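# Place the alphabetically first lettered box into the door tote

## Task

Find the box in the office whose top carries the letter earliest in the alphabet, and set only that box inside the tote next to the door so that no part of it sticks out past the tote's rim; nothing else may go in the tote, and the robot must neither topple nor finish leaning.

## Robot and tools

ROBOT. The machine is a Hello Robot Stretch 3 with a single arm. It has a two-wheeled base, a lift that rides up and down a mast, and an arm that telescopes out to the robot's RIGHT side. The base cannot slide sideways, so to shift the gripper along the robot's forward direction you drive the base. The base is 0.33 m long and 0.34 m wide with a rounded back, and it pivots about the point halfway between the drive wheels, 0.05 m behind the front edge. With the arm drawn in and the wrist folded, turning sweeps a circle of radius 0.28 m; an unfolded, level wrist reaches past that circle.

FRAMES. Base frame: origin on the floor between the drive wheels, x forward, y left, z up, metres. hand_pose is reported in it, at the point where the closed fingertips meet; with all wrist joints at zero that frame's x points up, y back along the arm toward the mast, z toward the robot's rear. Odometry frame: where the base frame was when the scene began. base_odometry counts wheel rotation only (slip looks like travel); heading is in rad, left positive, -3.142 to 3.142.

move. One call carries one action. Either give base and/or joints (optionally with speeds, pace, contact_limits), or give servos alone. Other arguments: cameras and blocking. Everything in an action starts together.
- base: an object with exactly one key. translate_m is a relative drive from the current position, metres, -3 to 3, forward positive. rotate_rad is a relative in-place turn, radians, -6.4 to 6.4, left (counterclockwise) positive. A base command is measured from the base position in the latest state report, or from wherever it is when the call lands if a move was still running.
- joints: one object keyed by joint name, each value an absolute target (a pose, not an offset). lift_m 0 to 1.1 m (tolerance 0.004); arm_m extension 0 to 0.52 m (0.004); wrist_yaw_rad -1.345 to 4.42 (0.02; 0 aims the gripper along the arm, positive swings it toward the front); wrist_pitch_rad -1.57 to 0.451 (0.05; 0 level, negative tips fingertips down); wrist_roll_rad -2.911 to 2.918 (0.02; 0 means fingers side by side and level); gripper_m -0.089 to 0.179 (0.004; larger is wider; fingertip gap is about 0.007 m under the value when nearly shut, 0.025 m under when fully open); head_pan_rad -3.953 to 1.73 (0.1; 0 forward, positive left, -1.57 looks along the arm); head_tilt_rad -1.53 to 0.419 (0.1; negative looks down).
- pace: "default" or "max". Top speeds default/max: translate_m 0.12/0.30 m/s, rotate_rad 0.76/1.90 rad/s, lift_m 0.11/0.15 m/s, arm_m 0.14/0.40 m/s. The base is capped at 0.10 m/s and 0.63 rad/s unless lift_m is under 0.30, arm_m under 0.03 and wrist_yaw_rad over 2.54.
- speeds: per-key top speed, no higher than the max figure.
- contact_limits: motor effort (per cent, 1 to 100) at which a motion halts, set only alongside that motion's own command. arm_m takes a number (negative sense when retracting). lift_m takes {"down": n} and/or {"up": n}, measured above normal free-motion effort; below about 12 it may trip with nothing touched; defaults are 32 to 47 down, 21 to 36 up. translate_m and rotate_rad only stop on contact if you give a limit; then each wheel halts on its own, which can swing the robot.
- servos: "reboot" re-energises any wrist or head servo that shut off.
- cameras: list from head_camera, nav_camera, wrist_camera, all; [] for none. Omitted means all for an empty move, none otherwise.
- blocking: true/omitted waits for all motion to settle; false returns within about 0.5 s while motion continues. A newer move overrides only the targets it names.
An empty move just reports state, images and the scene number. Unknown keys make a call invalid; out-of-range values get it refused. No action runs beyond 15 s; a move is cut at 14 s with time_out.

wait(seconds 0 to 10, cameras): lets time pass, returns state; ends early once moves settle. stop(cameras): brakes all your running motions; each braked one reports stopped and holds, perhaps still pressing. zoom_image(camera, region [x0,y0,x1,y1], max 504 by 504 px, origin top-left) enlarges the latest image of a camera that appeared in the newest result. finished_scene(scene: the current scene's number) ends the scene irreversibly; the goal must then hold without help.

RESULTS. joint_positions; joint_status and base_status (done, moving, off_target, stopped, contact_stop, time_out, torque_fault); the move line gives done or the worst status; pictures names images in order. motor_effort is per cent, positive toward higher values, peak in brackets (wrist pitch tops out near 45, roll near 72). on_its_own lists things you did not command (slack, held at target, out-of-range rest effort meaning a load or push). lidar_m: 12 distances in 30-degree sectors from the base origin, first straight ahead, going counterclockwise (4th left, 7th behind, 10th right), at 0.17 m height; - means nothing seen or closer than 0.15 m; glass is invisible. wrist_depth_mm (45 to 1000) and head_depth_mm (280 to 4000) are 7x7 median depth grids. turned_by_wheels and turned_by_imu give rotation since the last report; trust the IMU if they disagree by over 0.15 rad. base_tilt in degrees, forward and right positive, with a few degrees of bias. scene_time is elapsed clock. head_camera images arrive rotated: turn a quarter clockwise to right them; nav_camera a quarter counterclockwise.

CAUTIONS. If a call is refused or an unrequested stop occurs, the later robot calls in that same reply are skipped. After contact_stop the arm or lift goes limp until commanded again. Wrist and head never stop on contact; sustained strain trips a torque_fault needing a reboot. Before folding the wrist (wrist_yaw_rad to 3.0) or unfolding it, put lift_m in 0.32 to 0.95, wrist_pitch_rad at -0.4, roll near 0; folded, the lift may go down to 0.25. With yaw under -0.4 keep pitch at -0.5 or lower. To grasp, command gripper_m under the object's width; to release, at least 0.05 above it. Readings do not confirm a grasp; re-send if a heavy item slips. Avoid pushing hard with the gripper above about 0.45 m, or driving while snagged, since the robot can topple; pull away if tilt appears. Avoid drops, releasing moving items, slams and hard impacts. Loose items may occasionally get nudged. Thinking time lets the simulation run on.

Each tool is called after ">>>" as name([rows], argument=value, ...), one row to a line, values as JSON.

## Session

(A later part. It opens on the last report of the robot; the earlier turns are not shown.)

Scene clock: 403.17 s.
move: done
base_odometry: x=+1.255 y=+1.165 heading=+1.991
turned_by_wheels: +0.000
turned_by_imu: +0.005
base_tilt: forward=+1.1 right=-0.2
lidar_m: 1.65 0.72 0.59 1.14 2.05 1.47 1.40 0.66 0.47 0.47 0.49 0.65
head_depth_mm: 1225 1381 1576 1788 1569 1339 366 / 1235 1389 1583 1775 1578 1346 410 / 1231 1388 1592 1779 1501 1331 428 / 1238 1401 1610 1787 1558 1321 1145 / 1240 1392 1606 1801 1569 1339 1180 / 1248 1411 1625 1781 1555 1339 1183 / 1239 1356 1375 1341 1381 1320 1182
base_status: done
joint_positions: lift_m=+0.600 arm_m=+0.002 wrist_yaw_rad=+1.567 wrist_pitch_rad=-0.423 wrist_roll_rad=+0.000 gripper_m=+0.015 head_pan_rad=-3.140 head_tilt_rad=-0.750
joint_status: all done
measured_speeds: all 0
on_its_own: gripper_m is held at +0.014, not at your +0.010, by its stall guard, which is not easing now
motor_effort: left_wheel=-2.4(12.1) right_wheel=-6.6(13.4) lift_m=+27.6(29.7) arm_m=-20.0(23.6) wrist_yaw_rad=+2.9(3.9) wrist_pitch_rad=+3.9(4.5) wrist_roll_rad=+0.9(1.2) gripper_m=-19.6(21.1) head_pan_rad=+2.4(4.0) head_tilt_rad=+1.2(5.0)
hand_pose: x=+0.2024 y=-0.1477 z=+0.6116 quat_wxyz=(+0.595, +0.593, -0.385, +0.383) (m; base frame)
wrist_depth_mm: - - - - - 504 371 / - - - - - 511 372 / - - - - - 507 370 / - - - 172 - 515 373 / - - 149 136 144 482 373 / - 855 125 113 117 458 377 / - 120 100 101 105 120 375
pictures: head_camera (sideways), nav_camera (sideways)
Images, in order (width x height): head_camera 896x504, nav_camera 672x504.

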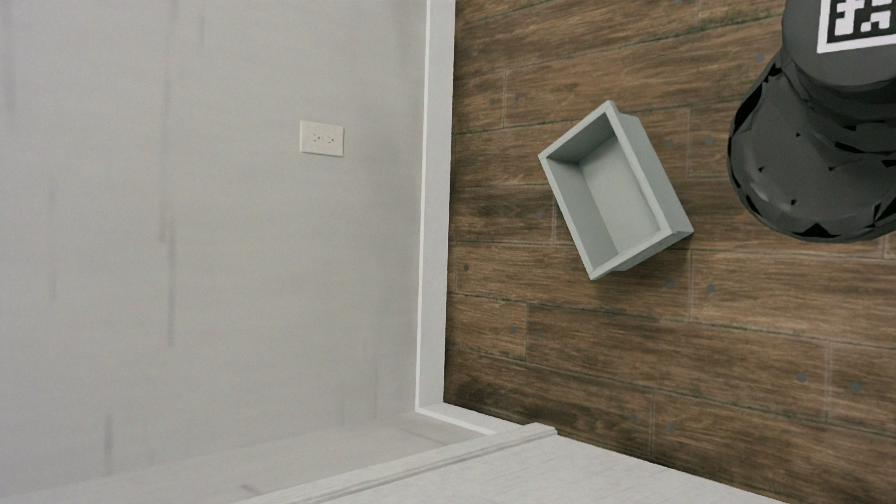

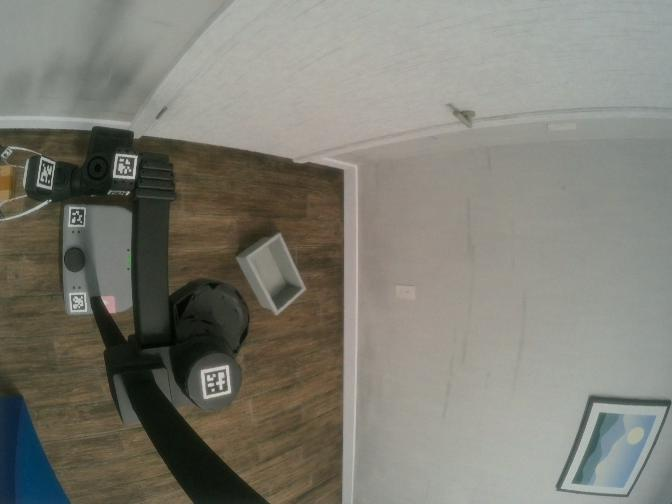

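>>> move(base={"rotate_rad": -0.698}, cameras=[])

>>> move(base={"translate_m": -0.51}, joints={"head_pan_rad": -1.57, "head_tilt_rad": -0.9}, cameras=[])

>>> move(base={"rotate_rad": -0.413}, joints={"wrist_yaw_rad": 0.0, "wrist_pitch_rad": -0.7}, cameras=["head_camera"])

Scene clock: 438.57 s.
move: done
base_odometry: x=+1.255 y=+1.165 heading=+1.293
turned_by_wheels: -0.697
turned_by_imu: -0.693
base_tilt: forward=+0.9 right=-0.1
lidar_m: 0.57 1.08 0.88 0.59 0.75 2.53 1.57 1.40 0.82 0.49 0.47 0.47
head_depth_mm: 2009 2347 2308 1875 1565 1351 365 / 1817 2106 2255 1877 1561 1347 410 / 1668 1936 2170 1891 1558 1345 428 / 1567 1776 2041 1852 1569 1349 1142 / 1481 1631 1858 1855 1559 1347 1181 / 1379 1517 1711 1820 1566 1343 1177 / 1298 1434 1595 1757 1541 1312 1182
base_status: done
joint_positions: lift_m=+0.600 arm_m=+0.002 wrist_yaw_rad=+1.567 wrist_pitch_rad=-0.423 wrist_roll_rad=+0.000 gripper_m=+0.015 head_pan_rad=-3.140 head_tilt_rad=-0.750
joint_status: not commanded
measured_speeds: all 0
on_its_own: gripper_m is held at +0.014, not at your +0.010, by its stall guard, which is not easing now
motor_effort: left_wheel=+10.7(15.9) right_wheel=-10.2(14.8) lift_m=+27.0(27.5) arm_m=-22.0(22.0) wrist_yaw_rad=+3.0(3.5) wrist_pitch_rad=+4.0(4.4) wrist_roll_rad=+0.9(1.1) gripper_m=-19.7(20.7) head_pan_rad=+1.8(3.7) head_tilt_rad=+0.3(2.1)
hand_pose: x=+0.2024 y=-0.1477 z=+0.6116 quat_wxyz=(+0.595, +0.593, -0.385, +0.383) (m; base frame)
wrist_depth_mm: - - 531 426 329 266 225 / - - - 455 348 275 235 / - - - 487 374 297 246 / - - - 172 391 311 258 / - - 148 136 145 323 268 / 860 862 125 112 117 313 281 / 773 120 100 101 106 120 296
pictures: none
No camera images: "cameras" was empty.

Scene clock: 444.77 s.
move: done
base_odometry: x=+1.116 y=+0.675 heading=+1.293
turned_by_wheels: +0.000
turned_by_imu: +0.001
base_tilt: forward=+1.0 right=-0.2
lidar_m: 0.97 1.83 0.73 0.85 1.61 1.85 1.14 1.02 1.03 0.88 0.79 0.79
head_depth_mm: 1134 1260 1417 1557 1419 1218 399 / 1089 1290 1543 1605 1419 1260 413 / 980 1165 1410 1593 1427 512 448 / 894 1037 1240 1530 1411 1259 507 / 829 961 1127 1354 1427 1254 501 / 782 887 1021 1225 1397 1256 1089 / 735 828 948 1108 1340 1259 572
base_status: done
joint_positions: lift_m=+0.600 arm_m=+0.002 wrist_yaw_rad=+1.567 wrist_pitch_rad=-0.423 wrist_roll_rad=+0.000 gripper_m=+0.015 head_pan_rad=-1.570 head_tilt_rad=-0.900
joint_status: all done
measured_speeds: all 0
on_its_own: gripper_m is held at +0.014, not at your +0.010, by its stall guard, which is not easing now
motor_effort: left_wheel=-1.7(11.3) right_wheel=-7.7(17.2) lift_m=+26.2(27.2) arm_m=-20.5(23.7) wrist_yaw_rad=+3.2(3.7) wrist_pitch_rad=+3.9(4.4) wrist_roll_rad=+0.8(1.2) gripper_m=-20.0(20.7) head_pan_rad=-3.3(5.3) head_tilt_rad=-4.5(7.8)
hand_pose: x=+0.2024 y=-0.1477 z=+0.6116 quat_wxyz=(+0.595, +0.593, -0.385, +0.383) (m; base frame)
wrist_depth_mm: - - - - - 510 - / - - - - - 531 - / - - - - - 573 - / - - - 173 - 640 - / - - 149 137 143 649 - / 888 851 125 113 117 121 - / 788 120 100 101 106 120 -
pictures: none
No camera images: "cameras" was empty.

Scene clock: 446.57 s.
move: done
base_odometry: x=+1.116 y=+0.675 heading=+0.881
turned_by_wheels: -0.412
turned_by_imu: -0.410
base_tilt: forward=+0.9 right=-0.1
lidar_m: 0.79 1.06 0.87 0.73 0.93 2.16 1.59 1.09 1.02 1.04 0.83 0.79
head_depth_mm: 927 1044 1217 1435 1417 1261 401 / 978 1113 1290 1531 1422 1258 412 / 1020 1187 1375 1580 1412 547 444 / 1078 1253 1485 1614 1416 728 1102 / 1143 1352 1582 1626 1405 1239 1126 / 1117 1255 1410 1542 1413 1257 1134 / 993 1074 1172 1323 1387 1265 1142
base_status: done
joint_positions: lift_m=+0.600 arm_m=+0.002 wrist_yaw_rad=+0.003 wrist_pitch_rad=-0.716 wrist_roll_rad=+0.000 gripper_m=+0.015 head_pan_rad=-1.570 head_tilt_rad=-0.900
joint_status: all done
measured_speeds: all 0
on_its_own: gripper_m is held at +0.014, not at your +0.010, by its stall guard, which is not easing now
motor_effort: left_wheel=+11.5(15.1) right_wheel=-9.9(14.3) lift_m=+25.9(26.5) arm_m=-19.9(20.4) wrist_yaw_rad=-2.3(5.8) wrist_pitch_rad=+2.4(5.0) wrist_roll_rad=+1.0(1.1) gripper_m=-19.2(20.5) head_pan_rad=-2.2(5.1) head_tilt_rad=-4.3(5.7)
hand_pose: x=-0.0210 y=-0.3242 z=+0.5523 quat_wxyz=(+0.663, +0.249, -0.661, -0.247) (m; base frame)
wrist_depth_mm: - 665 - - - - - / - 732 - - - - - / - 811 - - - - - / - 847 912 171 906 861 - / 726 815 149 135 146 797 803 / 709 704 125 112 117 704 715 / 654 626 100 101 106 620 645
pictures: head_camera (sideways)
Images, in order (width x height): head_camera 896x504.

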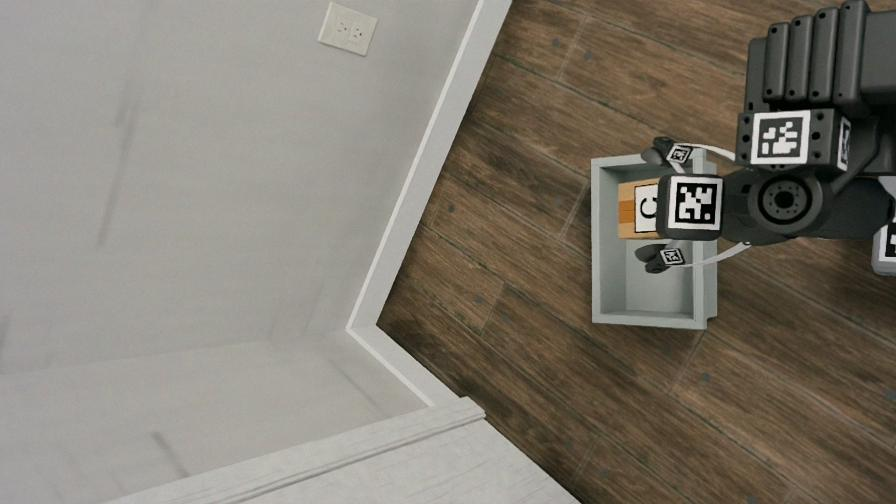

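>>> move(joints={"arm_m": 0.222, "lift_m": 0.22}, cameras=["head_camera", "wrist_camera"])

Scene clock: 464.70 s.
move: done
base_odometry: x=+1.116 y=+0.675 heading=+0.881
turned_by_wheels: +0.000
turned_by_imu: +0.001
base_tilt: forward=+1.0 right=-0.1
lidar_m: 0.79 1.06 0.87 0.73 0.93 2.16 1.59 1.09 1.02 0.50 0.83 0.78
head_depth_mm: 925 1054 1204 1447 1416 1252 1130 / 980 1116 1294 1531 1411 1245 1102 / 1030 1177 1388 1576 1414 876 1118 / 1085 1254 1501 1613 1423 1220 1130 / 1144 1351 1594 1614 1423 1236 1135 / 1116 1255 1408 1548 1428 1260 1131 / 999 1076 1177 1327 1384 1271 1141
base_status: not commanded
joint_positions: lift_m=+0.220 arm_m=+0.222 wrist_yaw_rad=+0.003 wrist_pitch_rad=-0.717 wrist_roll_rad=+0.000 gripper_m=+0.015 head_pan_rad=-1.570 head_tilt_rad=-0.900
joint_status: all done
measured_speeds: all 0
on_its_own: gripper_m is held at +0.014, not at your +0.010, by its stall guard, which is not easing now
motor_effort: left_wheel=+11.2(11.7) right_wheel=-9.1(10.0) lift_m=+20.6(23.9) arm_m=+23.3(26.7) wrist_yaw_rad=-1.9(2.6) wrist_pitch_rad=+2.8(3.4) wrist_roll_rad=+0.8(1.1) gripper_m=-20.1(20.9) head_pan_rad=-2.6(4.8) head_tilt_rad=-4.6(5.4)
hand_pose: x=-0.0210 y=-0.5442 z=+0.1721 quat_wxyz=(+0.663, +0.249, -0.661, -0.248) (m; base frame)
wrist_depth_mm: 502 - 691 - - - - / 521 583 578 586 556 533 - / 495 486 485 492 483 480 479 / 420 426 421 171 422 421 419 / 362 249 148 135 146 371 371 / 213 261 125 112 117 319 333 / - 92 100 101 104 118 301
pictures: head_camera (sideways), wrist_camera
Images, in order (width x height): head_camera 896x504, wrist_camera 644x364.

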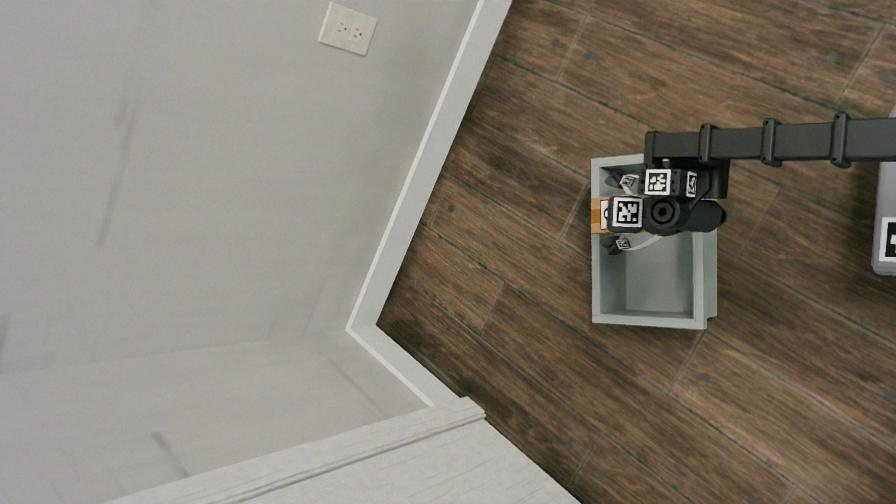

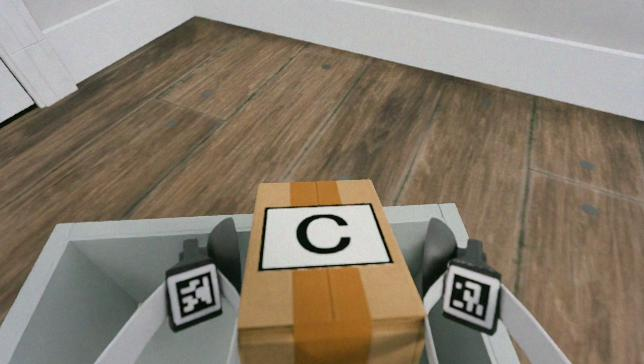

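>>> move(base={"translate_m": 0.045}, joints={"arm_m": 0.204}, cameras=["wrist_camera"])

Scene clock: 482.83 s.
move: done
base_odometry: x=+1.144 y=+0.709 heading=+0.881
turned_by_wheels: +0.000
turned_by_imu: +0.001
base_tilt: forward=+1.0 right=-0.2
lidar_m: 0.75 1.01 1.11 0.72 0.91 2.07 1.62 1.11 1.04 0.48 0.79 0.74
head_depth_mm: 940 1071 1245 1475 1419 1256 1130 / 992 1130 1324 1528 1414 1244 1098 / 1044 1203 1426 1593 1412 866 1123 / 1095 1274 1519 1605 1426 1222 1137 / 1159 1339 1557 1617 1419 1227 1131 / 1069 1183 1310 1496 1430 1251 1133 / 936 1007 1112 1259 1355 1264 1141
base_status: done
joint_positions: lift_m=+0.220 arm_m=+0.204 wrist_yaw_rad=+0.003 wrist_pitch_rad=-0.718 wrist_roll_rad=+0.000 gripper_m=+0.015 head_pan_rad=-1.570 head_tilt_rad=-0.900
joint_status: all done
measured_speeds: all 0
on_its_own: gripper_m is held at +0.014, not at your +0.010, by its stall guard, which is not easing now
motor_effort: left_wheel=+13.5(15.1) right_wheel=-2.8(5.2) lift_m=+26.5(26.5) arm_m=-22.0(25.9) wrist_yaw_rad=-2.0(2.5) wrist_pitch_rad=+3.0(3.4) wrist_roll_rad=+0.8(1.1) gripper_m=-19.7(20.5) head_pan_rad=-2.7(3.8) head_tilt_rad=-2.8(4.3)
hand_pose: x=-0.0210 y=-0.5262 z=+0.1720 quat_wxyz=(+0.663, +0.249, -0.661, -0.248) (m; base frame)
wrist_depth_mm: 466 - 684 647 - - - / 495 581 580 579 579 555 - / 490 491 486 492 487 493 489 / 419 422 432 172 432 422 423 / 373 249 148 136 148 275 370 / 333 203 124 113 117 120 333 / 299 100 100 101 104 114 301
pictures: wrist_camera
Images, in order (width x height): wrist_camera 644x364.

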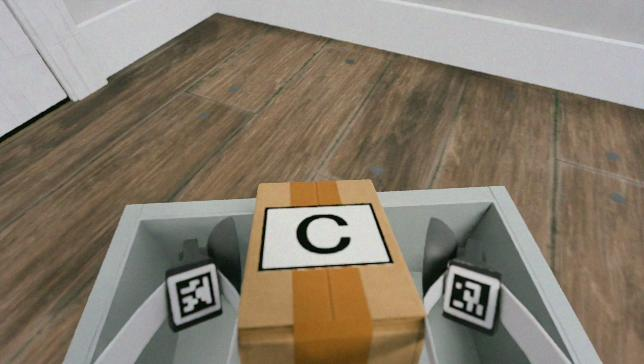

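>>> move(joints={"lift_m": 0.125}, cameras=["wrist_camera"])

>>> move(joints={"lift_m": 0.075}, contact_limits={"lift_m": {"down": 13}}, speeds={"lift_m": 0.03}, cameras=["head_camera", "wrist_camera"])

Scene clock: 487.73 s.
move: done
base_odometry: x=+1.144 y=+0.709 heading=+0.881
turned_by_wheels: +0.000
turned_by_imu: +0.001
base_tilt: forward=+1.1 right=-0.1
lidar_m: 0.75 1.01 1.11 0.72 0.91 2.08 1.62 1.11 1.04 1.06 0.79 0.74
head_depth_mm: 946 1069 1237 1468 1413 1257 1137 / 997 1139 1318 1538 1409 1243 1119 / 1044 1196 1420 1595 1421 943 1097 / 1099 1277 1527 1628 1419 1226 1140 / 1154 1330 1577 1625 1417 1232 1134 / 1064 1192 1315 1501 1411 1262 1140 / 932 1004 1112 1253 1374 1251 1137
base_status: not commanded
joint_positions: lift_m=+0.125 arm_m=+0.204 wrist_yaw_rad=+0.003 wrist_pitch_rad=-0.718 wrist_roll_rad=+0.000 gripper_m=+0.015 head_pan_rad=-1.570 head_tilt_rad=-0.900
joint_status: all done
measured_speeds: all 0
on_its_own: gripper_m is held at +0.014, not at your +0.010, by its stall guard, which is not easing now
motor_effort: left_wheel=+13.6(13.8) right_wheel=-2.5(3.1) lift_m=+21.1(28.8) arm_m=-14.8(17.6) wrist_yaw_rad=-2.1(2.4) wrist_pitch_rad=+2.8(3.4) wrist_roll_rad=+0.8(1.2) gripper_m=-20.4(20.7) head_pan_rad=-3.0(4.3) head_tilt_rad=-2.8(3.9)
hand_pose: x=-0.0210 y=-0.5262 z=+0.0770 quat_wxyz=(+0.663, +0.250, -0.661, -0.248) (m; base frame)
wrist_depth_mm: 460 507 505 495 510 481 463 / 413 410 429 413 427 428 412 / 176 186 190 189 193 195 345 / - 210 214 172 231 233 - / - 247 148 136 146 - - / - - 125 113 117 121 - / - 92 100 101 103 114 -
pictures: wrist_camera
Images, in order (width x height): wrist_camera 644x364.

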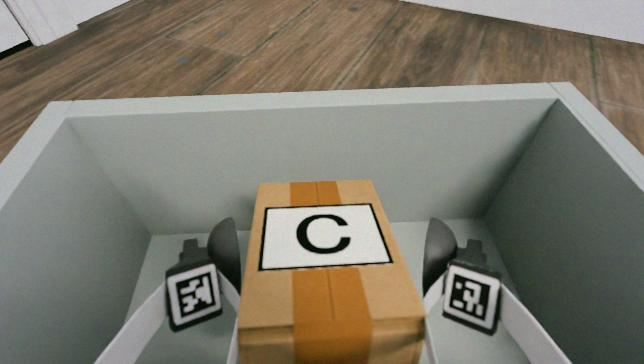

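Scene clock: 490.13 s.
move: contact_stop
base_odometry: x=+1.144 y=+0.709 heading=+0.881
turned_by_wheels: +0.000
turned_by_imu: +0.000
base_tilt: forward=+1.1 right=-0.2
lidar_m: 0.75 1.01 1.12 0.72 0.91 2.08 1.62 1.11 1.04 1.06 0.79 0.74
head_depth_mm: 947 1070 1239 1466 1418 1263 1122 / 990 1131 1323 1520 1427 1233 1136 / 1048 1206 1414 1585 1421 982 1104 / 1108 1278 1524 1627 1420 1240 1133 / 1160 1330 1563 1617 1411 1243 1134 / 1071 1184 1317 1502 1425 1254 1133 / 934 1007 1111 1265 1374 1257 1134
base_status: not commanded
joint_positions: lift_m=+0.081 arm_m=+0.204 wrist_yaw_rad=+0.002 wrist_pitch_rad=-0.670 wrist_roll_rad=+0.000 gripper_m=+0.015 head_pan_rad=-1.570 head_tilt_rad=-0.900
joint_status: lift_m contact_stop (moved -0.044 of -0.050)
measured_speeds: translate_m=+0.000 rotate_rad=+0.000 lift_m=+0.001 arm_m=+0.000 wrist_yaw_rad=+0.000 wrist_pitch_rad=+0.000 wrist_roll_rad=+0.000 head_pan_rad=+0.000 head_tilt_rad=+0.000
on_its_own: gripper_m is held at +0.014, not at your +0.010, by its stall guard, which is not easing now; lift_m is slack since a contact_stop (your +0.075 is given up)
motor_effort: left_wheel=+11.4(13.8) right_wheel=-3.3(3.6) lift_m=+24.7(24.8) arm_m=-10.8(14.7) wrist_yaw_rad=-1.4(2.5) wrist_pitch_rad=-5.7(14.0) wrist_roll_rad=+0.8(1.1) gripper_m=-18.9(20.5) head_pan_rad=-2.7(4.6) head_tilt_rad=-2.8(4.2)
contact_limits: lift_m down 13 (down: maximum 72; up: maximum 65)
hand_pose: x=-0.0211 y=-0.5349 z=+0.0419 quat_wxyz=(+0.668, +0.233, -0.667, -0.232) (m; base frame)
wrist_depth_mm: - 126 128 128 131 132 135 / 135 139 140 142 150 150 147 / 157 160 164 167 173 176 174 / - 193 190 163 200 205 - / - 192 146 132 143 193 - / - 181 124 112 115 125 - / - 160 102 102 106 121 167
pictures: head_camera (sideways), wrist_camera
Images, in order (width x height): head_camera 896x504, wrist_camera 644x364.

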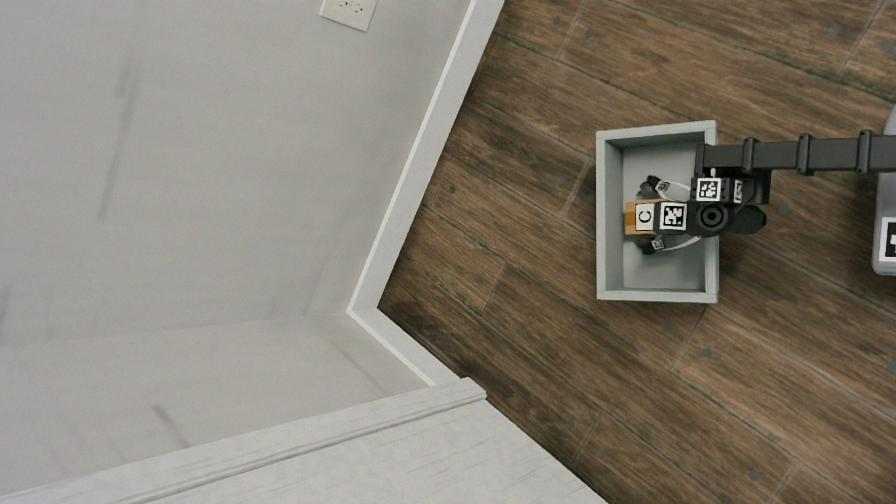

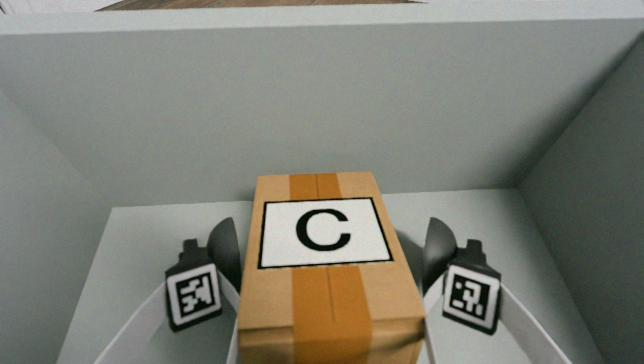

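>>> move(joints={"lift_m": 0.083}, cameras=[])

>>> move(joints={"gripper_m": 0.12}, cameras=["wrist_camera"])

>>> move(joints={"lift_m": 0.3}, cameras=["head_camera", "wrist_camera"])

Scene clock: 494.63 s.
move: done
base_odometry: x=+1.144 y=+0.709 heading=+0.881
turned_by_wheels: +0.000
turned_by_imu: +0.001
base_tilt: forward=+1.0 right=-0.2
lidar_m: 0.75 1.01 1.12 0.72 0.91 2.08 1.62 1.11 1.04 1.06 0.79 0.75
head_depth_mm: 947 1079 1231 1461 1419 1257 1133 / 996 1133 1320 1542 1397 1243 1133 / 1051 1200 1419 1584 1415 977 1106 / 1100 1279 1527 1626 1429 1217 1127 / 1161 1342 1567 1615 1416 1249 1133 / 1064 1184 1311 1489 1416 1263 1134 / 937 1002 1117 1257 1369 1258 1137
base_status: not commanded
joint_positions: lift_m=+0.083 arm_m=+0.204 wrist_yaw_rad=+0.002 wrist_pitch_rad=-0.686 wrist_roll_rad=+0.000 gripper_m=+0.015 head_pan_rad=-1.570 head_tilt_rad=-0.900
joint_status: all done
measured_speeds: all 0
on_its_own: gripper_m is held at +0.014, not at your +0.010, by its stall guard, which is not easing now
motor_effort: left_wheel=+11.4(11.8) right_wheel=-3.1(3.4) lift_m=+23.7(27.8) arm_m=-6.0(6.9) wrist_yaw_rad=-1.6(2.1) wrist_pitch_rad=-2.7(4.9) wrist_roll_rad=+0.8(1.0) gripper_m=-19.6(20.2) head_pan_rad=-2.4(3.8) head_tilt_rad=-1.7(3.1)
hand_pose: x=-0.0211 y=-0.5320 z=+0.0408 quat_wxyz=(+0.667, +0.239, -0.665, -0.237) (m; base frame)
wrist_depth_mm: 438 458 459 460 461 457 433 / 138 140 143 144 149 151 150 / 150 152 157 160 167 171 167 / 168 179 180 170 194 200 - / - 202 150 135 146 - - / - 188 125 113 117 124 - / - 170 102 101 106 169 -
pictures: none
No camera images: "cameras" was empty.

Scene clock: 496.23 s.
move: done
base_odometry: x=+1.144 y=+0.709 heading=+0.881
turned_by_wheels: +0.000
turned_by_imu: +0.000
base_tilt: forward=+1.1 right=+0.0
lidar_m: 0.75 1.01 1.12 0.72 0.91 2.07 1.61 1.11 1.04 1.06 0.79 0.75
head_depth_mm: 946 1075 1245 1468 1417 1255 1132 / 991 1131 1314 1547 1426 1234 1130 / 1049 1198 1418 1581 1405 976 1100 / 1107 1273 1533 1620 1414 1225 1137 / 1161 1351 1571 1600 1424 1243 1137 / 1067 1184 1310 1506 1421 1268 1127 / 937 1009 1114 1262 1367 1258 1134
base_status: not commanded
joint_positions: lift_m=+0.083 arm_m=+0.204 wrist_yaw_rad=+0.002 wrist_pitch_rad=-0.686 wrist_roll_rad=+0.000 gripper_m=+0.120 head_pan_rad=-1.570 head_tilt_rad=-0.900
joint_status: all done
measured_speeds: all 0
motor_effort: left_wheel=+11.6(11.8) right_wheel=-3.2(3.6) lift_m=+15.2(23.3) arm_m=-3.6(6.3) wrist_yaw_rad=-1.2(2.1) wrist_pitch_rad=-3.0(3.1) wrist_roll_rad=+0.8(1.1) gripper_m=-0.4(90.9) head_pan_rad=-2.5(4.4) head_tilt_rad=-2.8(3.4)
hand_pose: x=-0.0211 y=-0.5320 z=+0.0408 quat_wxyz=(+0.667, +0.239, -0.665, -0.237) (m; base frame)
wrist_depth_mm: 438 463 458 456 458 456 432 / 139 140 142 144 149 150 150 / 150 152 157 159 166 170 167 / 169 179 182 188 194 200 - / - 198 203 163 219 154 - / - 123 148 144 146 123 - / - 169 173 129 132 169 -
pictures: wrist_camera
Images, in order (width x height): wrist_camera 644x364.

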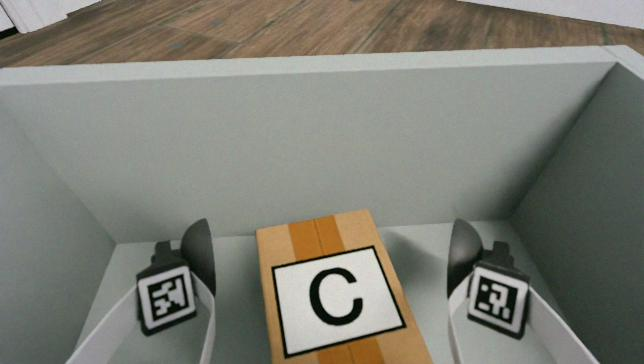

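Scene clock: 499.03 s.
move: done
base_odometry: x=+1.144 y=+0.709 heading=+0.881
turned_by_wheels: +0.000
turned_by_imu: +0.000
base_tilt: forward=+1.0 right=-0.3
lidar_m: 0.75 1.01 1.12 0.72 0.90 2.08 1.62 1.11 1.04 1.06 0.79 0.74
head_depth_mm: 948 1066 1239 1467 1423 1262 1127 / 995 1128 1322 1543 1414 1220 701 / 1038 1201 1417 1576 1420 802 1114 / 1109 1280 1543 1610 1421 1219 1138 / 1161 1339 1556 1610 1414 1242 1140 / 1064 1181 1309 1504 1407 1263 1140 / 936 1010 1105 1261 1366 1261 1140
base_status: not commanded
joint_positions: lift_m=+0.300 arm_m=+0.204 wrist_yaw_rad=+0.002 wrist_pitch_rad=-0.711 wrist_roll_rad=+0.000 gripper_m=+0.120 head_pan_rad=-1.570 head_tilt_rad=-0.900
joint_status: all done
measured_speeds: all 0
motor_effort: left_wheel=+11.6(11.8) right_wheel=-3.1(3.6) lift_m=+29.7(32.4) arm_m=+0.8(3.7) wrist_yaw_rad=-0.7(2.1) wrist_pitch_rad=+2.0(2.7) wrist_roll_rad=+0.8(1.1) gripper_m=+0.1(1.9) head_pan_rad=-2.6(3.8) head_tilt_rad=-1.3(2.7)
hand_pose: x=-0.0211 y=-0.5274 z=+0.2532 quat_wxyz=(+0.663, +0.247, -0.662, -0.246) (m; base frame)
wrist_depth_mm: 468 - 766 - - - - / 510 - 718 702 - - - / 509 592 617 614 604 583 - / 516 528 529 530 521 527 526 / 459 465 464 465 477 463 459 / 418 124 308 322 313 125 415 / 384 122 350 326 - 121 374
pictures: head_camera (sideways), wrist_camera
Images, in order (width x height): head_camera 896x504, wrist_camera 644x364.

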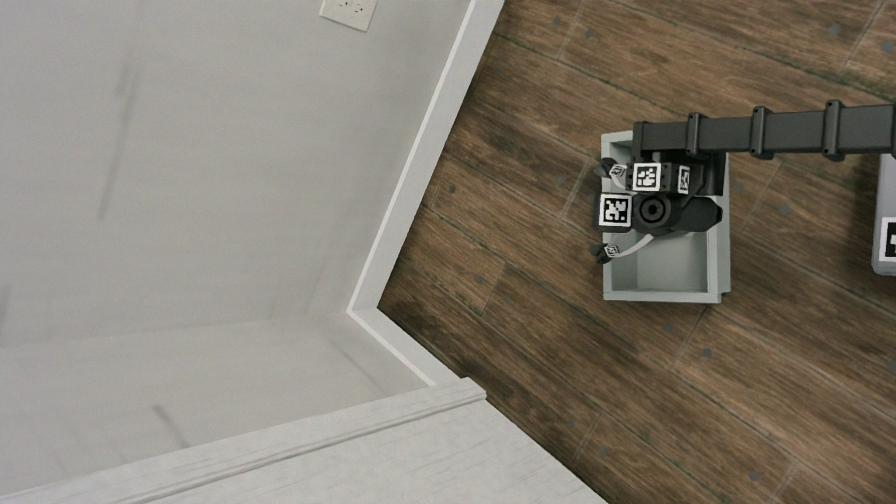

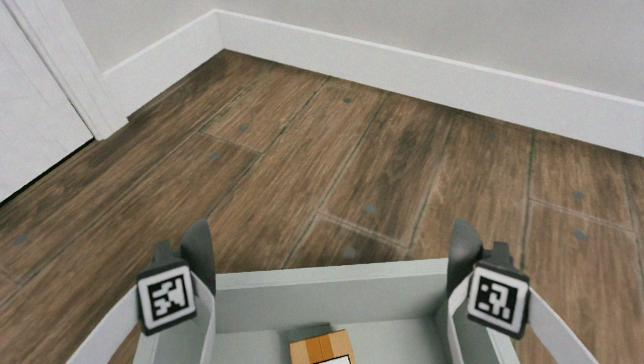

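>>> move(joints={"arm_m": 0.0, "lift_m": 0.36, "wrist_pitch_rad": -0.4, "gripper_m": 0.037}, cameras=["head_camera"])

>>> move(base={"rotate_rad": 0.507}, joints={"wrist_yaw_rad": 2.888}, cameras=[])

>>> move(joints={"lift_m": 0.28, "head_pan_rad": 0.75, "head_tilt_rad": -0.23}, cameras=[])

>>> move(base={"translate_m": 0.507}, pace="max", cameras=[])

>>> move(base={"rotate_rad": 0.602}, cameras=["nav_camera"])

Scene clock: 520.73 s.
move: done
base_odometry: x=+1.144 y=+0.709 heading=+0.881
turned_by_wheels: +0.000
turned_by_imu: +0.001
base_tilt: forward=+0.9 right=-0.3
lidar_m: 0.75 1.01 1.12 0.72 0.90 2.07 1.62 1.11 1.04 1.06 0.79 0.75
head_depth_mm: 943 1074 1237 1469 1412 1260 1138 / 990 1133 1324 1531 1423 1239 1121 / 1051 1204 1411 1583 1407 1227 639 / 1104 1285 1532 1614 1410 1217 1101 / 1156 1339 1550 1611 1417 1232 1128 / 1068 1187 1304 1490 1420 1264 1135 / 934 1006 1114 1258 1356 1260 1136
base_status: not commanded
joint_positions: lift_m=+0.360 arm_m=+0.002 wrist_yaw_rad=+0.002 wrist_pitch_rad=-0.420 wrist_roll_rad=+0.000 gripper_m=+0.037 head_pan_rad=-1.570 head_tilt_rad=-0.900
joint_status: all done
joint sent to its limit — arm_m, lower limit.
measured_speeds: all 0
motor_effort: left_wheel=+11.5(11.9) right_wheel=-3.1(3.6) lift_m=+27.3(32.8) arm_m=-23.6(25.4) wrist_yaw_rad=-1.4(2.1) wrist_pitch_rad=+3.4(7.2) wrist_roll_rad=+0.9(1.1) gripper_m=+0.9(91.8) head_pan_rad=-2.0(4.2) head_tilt_rad=-1.0(2.5)
hand_pose: x=-0.0210 y=-0.3709 z=+0.3723 quat_wxyz=(+0.692, +0.148, -0.691, -0.147) (m; base frame)
wrist_depth_mm: - 597 - - - 637 - / - 640 - - - - - / - 702 - - - - - / - 731 903 913 833 - - / 618 707 742 738 731 728 711 / 590 605 128 146 590 608 609 / 525 538 376 455 - 522 518
pictures: head_camera (sideways)
Images, in order (width x height): head_camera 896x504.

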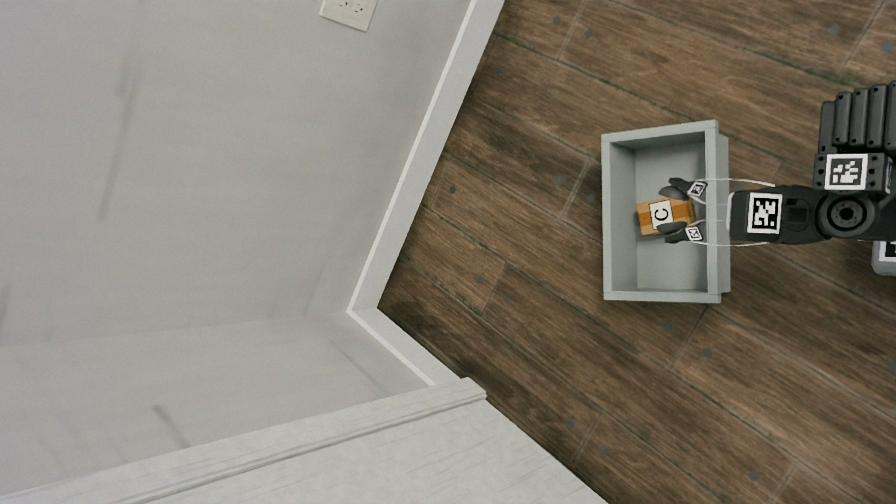

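Scene clock: 523.20 s.
move: done
base_odometry: x=+1.144 y=+0.709 heading=+1.388
turned_by_wheels: +0.506
turned_by_imu: +0.505
base_tilt: forward=+0.9 right=-0.2
lidar_m: 0.99 2.17 0.72 0.89 1.95 1.66 1.12 1.04 1.06 0.80 0.74 0.75
head_depth_mm: 1002 1208 1479 1592 1415 1225 1112 / 900 1084 1356 1580 1411 1226 1098 / 824 997 1190 1518 1411 1239 642 / 792 924 1094 1363 1427 1259 678 / 751 863 1018 1232 1389 1257 1138 / 709 808 940 1127 1357 1249 1138 / 674 761 877 1039 1267 1253 1138
base_status: done
joint_positions: lift_m=+0.360 arm_m=+0.002 wrist_yaw_rad=+2.885 wrist_pitch_rad=-0.420 wrist_roll_rad=+0.000 gripper_m=+0.037 head_pan_rad=-1.570 head_tilt_rad=-0.900
joint_status: all done
measured_speeds: all 0
motor_effort: left_wheel=-10.3(15.2) right_wheel=+10.5(14.6) lift_m=+22.9(27.2) arm_m=-19.2(23.4) wrist_yaw_rad=+3.3(6.8) wrist_pitch_rad=+3.2(3.9) wrist_roll_rad=+0.7(1.1) gripper_m=-0.8(1.1) head_pan_rad=-3.0(3.6) head_tilt_rad=+0.3(2.1)
hand_pose: x=+0.0357 y=+0.0701 z=+0.3723 quat_wxyz=(+0.235, +0.704, +0.058, +0.667) (m; base frame)
wrist_depth_mm: - - - - 644 - - / 135 - - - 694 - - / 144 175 - - 755 - - / 160 179 906 918 830 936 925 / 695 182 760 748 731 707 734 / 597 198 128 568 587 620 614 / 513 507 510 526 508 527 518
pictures: none
No camera images: "cameras" was empty.

Scene clock: 524.77 s.
move: done
base_odometry: x=+1.144 y=+0.709 heading=+1.388
turned_by_wheels: +0.000
turned_by_imu: +0.000
base_tilt: forward=+1.0 right=-0.3
lidar_m: 0.99 2.18 0.72 0.89 1.94 1.66 1.12 1.04 1.06 0.80 0.75 0.75
head_depth_mm: 3202 3295 3445 3617 3263 2229 1721 / 3198 3406 3560 3713 3225 2234 1718 / 3354 3515 3571 3738 3197 2238 1709 / 769 814 867 923 984 1065 1150 / 613 637 666 696 727 761 801 / 624 648 677 706 743 780 819 / 638 666 693 726 764 800 844
base_status: not commanded
joint_positions: lift_m=+0.280 arm_m=+0.002 wrist_yaw_rad=+2.885 wrist_pitch_rad=-0.419 wrist_roll_rad=+0.000 gripper_m=+0.037 head_pan_rad=+0.793 head_tilt_rad=-0.223
joint_status: all done
measured_speeds: all 0
motor_effort: left_wheel=-10.0(10.3) right_wheel=+10.2(11.3) lift_m=+20.8(22.5) arm_m=-17.0(18.8) wrist_yaw_rad=+3.3(4.1) wrist_pitch_rad=+3.4(3.8) wrist_roll_rad=+0.8(1.1) gripper_m=-0.3(1.5) head_pan_rad=-3.9(6.3) head_tilt_rad=+1.5(7.1)
hand_pose: x=+0.0357 y=+0.0701 z=+0.2924 quat_wxyz=(+0.235, +0.704, +0.058, +0.667) (m; base frame)
wrist_depth_mm: - - - - 643 - - / 135 - - - 684 - - / 145 174 - 957 761 - - / 159 179 760 753 768 778 768 / 587 182 647 614 611 611 617 / 510 198 128 314 503 514 513 / 436 262 265 417 414 441 438
pictures: none
No camera images: "cameras" was empty.

Scene clock: 527.77 s.
move: done
base_odometry: x=+1.237 y=+1.208 heading=+1.387
turned_by_wheels: +0.000
turned_by_imu: +0.001
base_tilt: forward=+1.0 right=-0.1
lidar_m: 0.61 1.33 0.78 0.57 0.80 2.30 1.56 1.45 0.72 0.49 0.47 0.48
head_depth_mm: 2875 2964 3110 3180 2844 2240 1703 / 2910 3042 3166 3328 3230 2194 1708 / 2942 3069 3182 3329 3193 2205 1692 / 3037 3113 3282 3445 3087 2196 1688 / 3086 3255 3190 3480 3101 2158 1686 / 3103 3223 3378 3596 3087 2155 1664 / 3195 3322 3407 3600 3062 2184 1676
base_status: done
joint_positions: lift_m=+0.280 arm_m=+0.002 wrist_yaw_rad=+2.885 wrist_pitch_rad=-0.419 wrist_roll_rad=+0.000 gripper_m=+0.037 head_pan_rad=+0.753 head_tilt_rad=-0.229
joint_status: not commanded
measured_speeds: all 0
motor_effort: left_wheel=+1.5(11.8) right_wheel=+7.2(20.5) lift_m=+30.0(30.5) arm_m=-13.3(17.0) wrist_yaw_rad=+2.5(3.3) wrist_pitch_rad=+3.1(3.8) wrist_roll_rad=+0.8(1.1) gripper_m=-0.8(1.6) head_pan_rad=-2.5(4.1) head_tilt_rad=-1.6(2.1)
hand_pose: x=+0.0356 y=+0.0702 z=+0.2924 quat_wxyz=(+0.235, +0.704, +0.058, +0.667) (m; base frame)
wrist_depth_mm: - 503 525 - - - - / 135 149 - - - - - / 145 155 - 942 - - - / 159 169 691 773 761 765 770 / 594 181 643 609 611 615 622 / 509 198 128 312 501 514 511 / 436 264 263 414 416 441 445
pictures: none
No camera images: "cameras" was empty.

Scene clock: 529.83 s.
move: done
base_odometry: x=+1.237 y=+1.208 heading=+1.989
turned_by_wheels: +0.601
turned_by_imu: +0.599
base_tilt: forward=+1.1 right=-0.2
lidar_m: 1.64 0.72 0.57 0.97 2.13 1.52 1.45 0.66 0.49 0.47 0.48 0.65
head_depth_mm: 3283 3336 3393 3565 3147 2212 1712 / 733 3486 3443 3836 2968 2215 1704 / 655 689 727 766 813 870 920 / 594 623 651 684 722 766 809 / 543 564 589 618 648 679 716 / 501 518 541 561 586 615 642 / 464 480 500 525 548 581 609
base_status: done
joint_positions: lift_m=+0.280 arm_m=+0.002 wrist_yaw_rad=+2.885 wrist_pitch_rad=-0.419 wrist_roll_rad=+0.000 gripper_m=+0.037 head_pan_rad=+0.750 head_tilt_rad=-0.230
joint_status: not commanded
measured_speeds: all 0
motor_effort: left_wheel=-10.9(15.0) right_wheel=+11.1(14.4) lift_m=+28.7(30.5) arm_m=-13.1(13.4) wrist_yaw_rad=+2.9(3.8) wrist_pitch_rad=+3.4(3.7) wrist_roll_rad=+0.5(1.1) gripper_m=-0.1(1.4) head_pan_rad=-3.4(4.4) head_tilt_rad=-1.7(2.0)
hand_pose: x=+0.0356 y=+0.0702 z=+0.2924 quat_wxyz=(+0.235, +0.704, +0.058, +0.667) (m; base frame)
wrist_depth_mm: - - - - 541 - - / 135 - - - - - - / 144 174 - - - - - / 159 179 765 765 697 722 773 / 591 182 640 621 616 616 607 / 510 199 128 311 490 510 509 / 440 263 265 412 414 440 437
pictures: nav_camera (sideways)
Images, in order (width x height): nav_camera 672x504.

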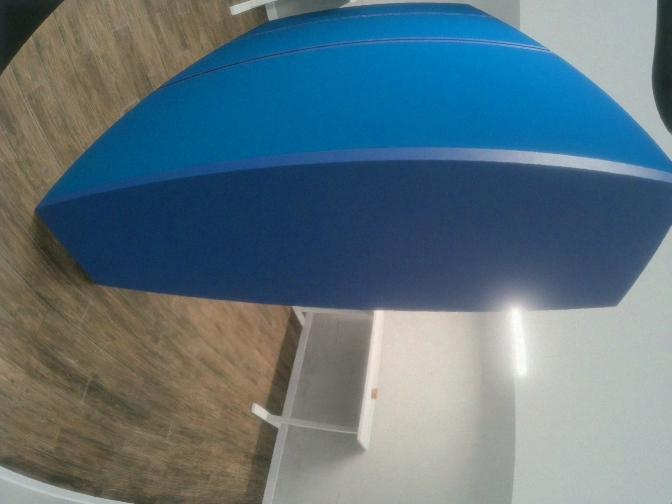

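>>> move(base={"translate_m": 1.9}, pace="max", cameras=["head_camera"])

Scene clock: 542.40 s.
move: done
base_odometry: x=+0.465 y=+2.944 heading=+1.989
turned_by_wheels: +0.000
turned_by_imu: -0.001
base_tilt: forward=+0.8 right=-0.2
lidar_m: 1.42 1.11 1.96 2.92 1.83 1.28 1.85 0.60 0.43 0.41 0.42 0.56
head_depth_mm: 1388 1419 1471 1452 1146 1621 1619 / 1492 1531 1595 1539 931 1199 1256 / 1634 1680 1730 1531 923 1932 1691 / 1762 1836 1909 1307 1053 2070 1674 / 1937 2025 2143 1492 2303 2215 1690 / 2179 2262 2379 1473 2589 2172 1692 / 2464 2588 2743 1638 2604 2089 1677
base_status: done
joint_positions: lift_m=+0.280 arm_m=+0.002 wrist_yaw_rad=+2.886 wrist_pitch_rad=-0.419 wrist_roll_rad=+0.000 gripper_m=+0.037 head_pan_rad=+0.750 head_tilt_rad=-0.231
joint_status: not commanded
measured_speeds: all 0
motor_effort: left_wheel=+6.5(13.0) right_wheel=+1.3(21.0) lift_m=+24.0(25.9) arm_m=-21.9(22.0) wrist_yaw_rad=+2.9(3.4) wrist_pitch_rad=+3.5(3.9) wrist_roll_rad=+1.2(1.2) gripper_m=+0.2(1.8) head_pan_rad=-2.9(4.3) head_tilt_rad=+2.1(2.4)
hand_pose: x=+0.0355 y=+0.0702 z=+0.2924 quat_wxyz=(+0.235, +0.704, +0.058, +0.667) (m; base frame)
wrist_depth_mm: - - - - - - - / 134 - - - - - - / 145 175 - - - - - / 159 178 764 754 750 766 774 / 593 182 639 609 610 626 625 / 517 199 128 310 493 511 511 / 438 265 266 416 414 438 435
pictures: head_camera (sideways)
Images, in order (width x height): head_camera 896x504.

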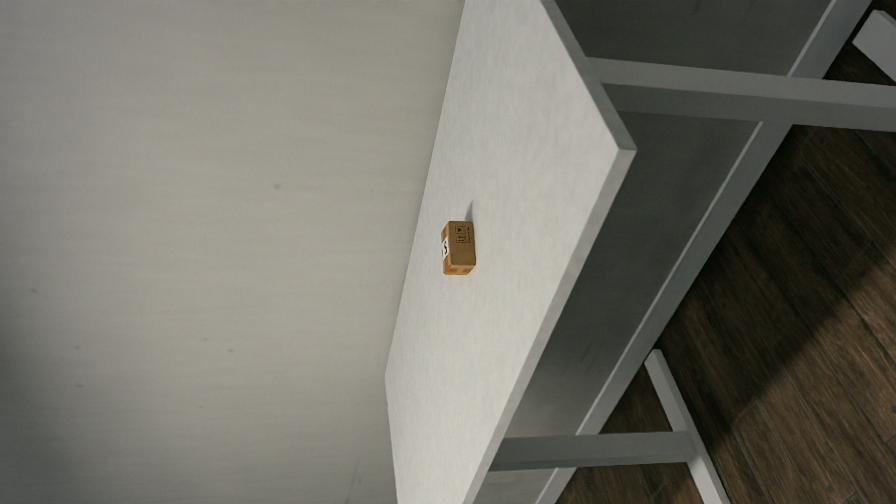

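>>> zoom_image(camera="head_camera", region=[425, 210, 495, 285])

Scaled by 6.720 from the camera's 896x504 image, which has a finer 1280x720 frame.

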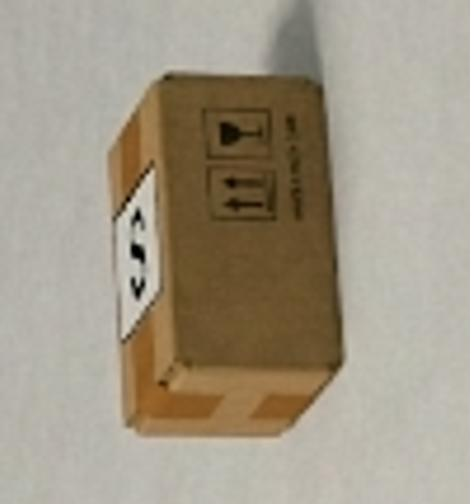

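>>> zoom_image(camera="head_camera", region=[436, 230, 456, 264])

Scaled by 14.824 from the camera's 896x504 image, which has a finer 1280x720 frame.

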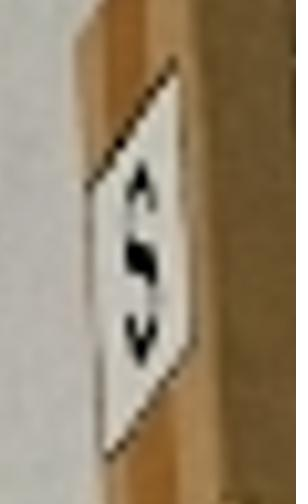

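>>> finished_scene(scene=2)

The scene is finished: the task was done.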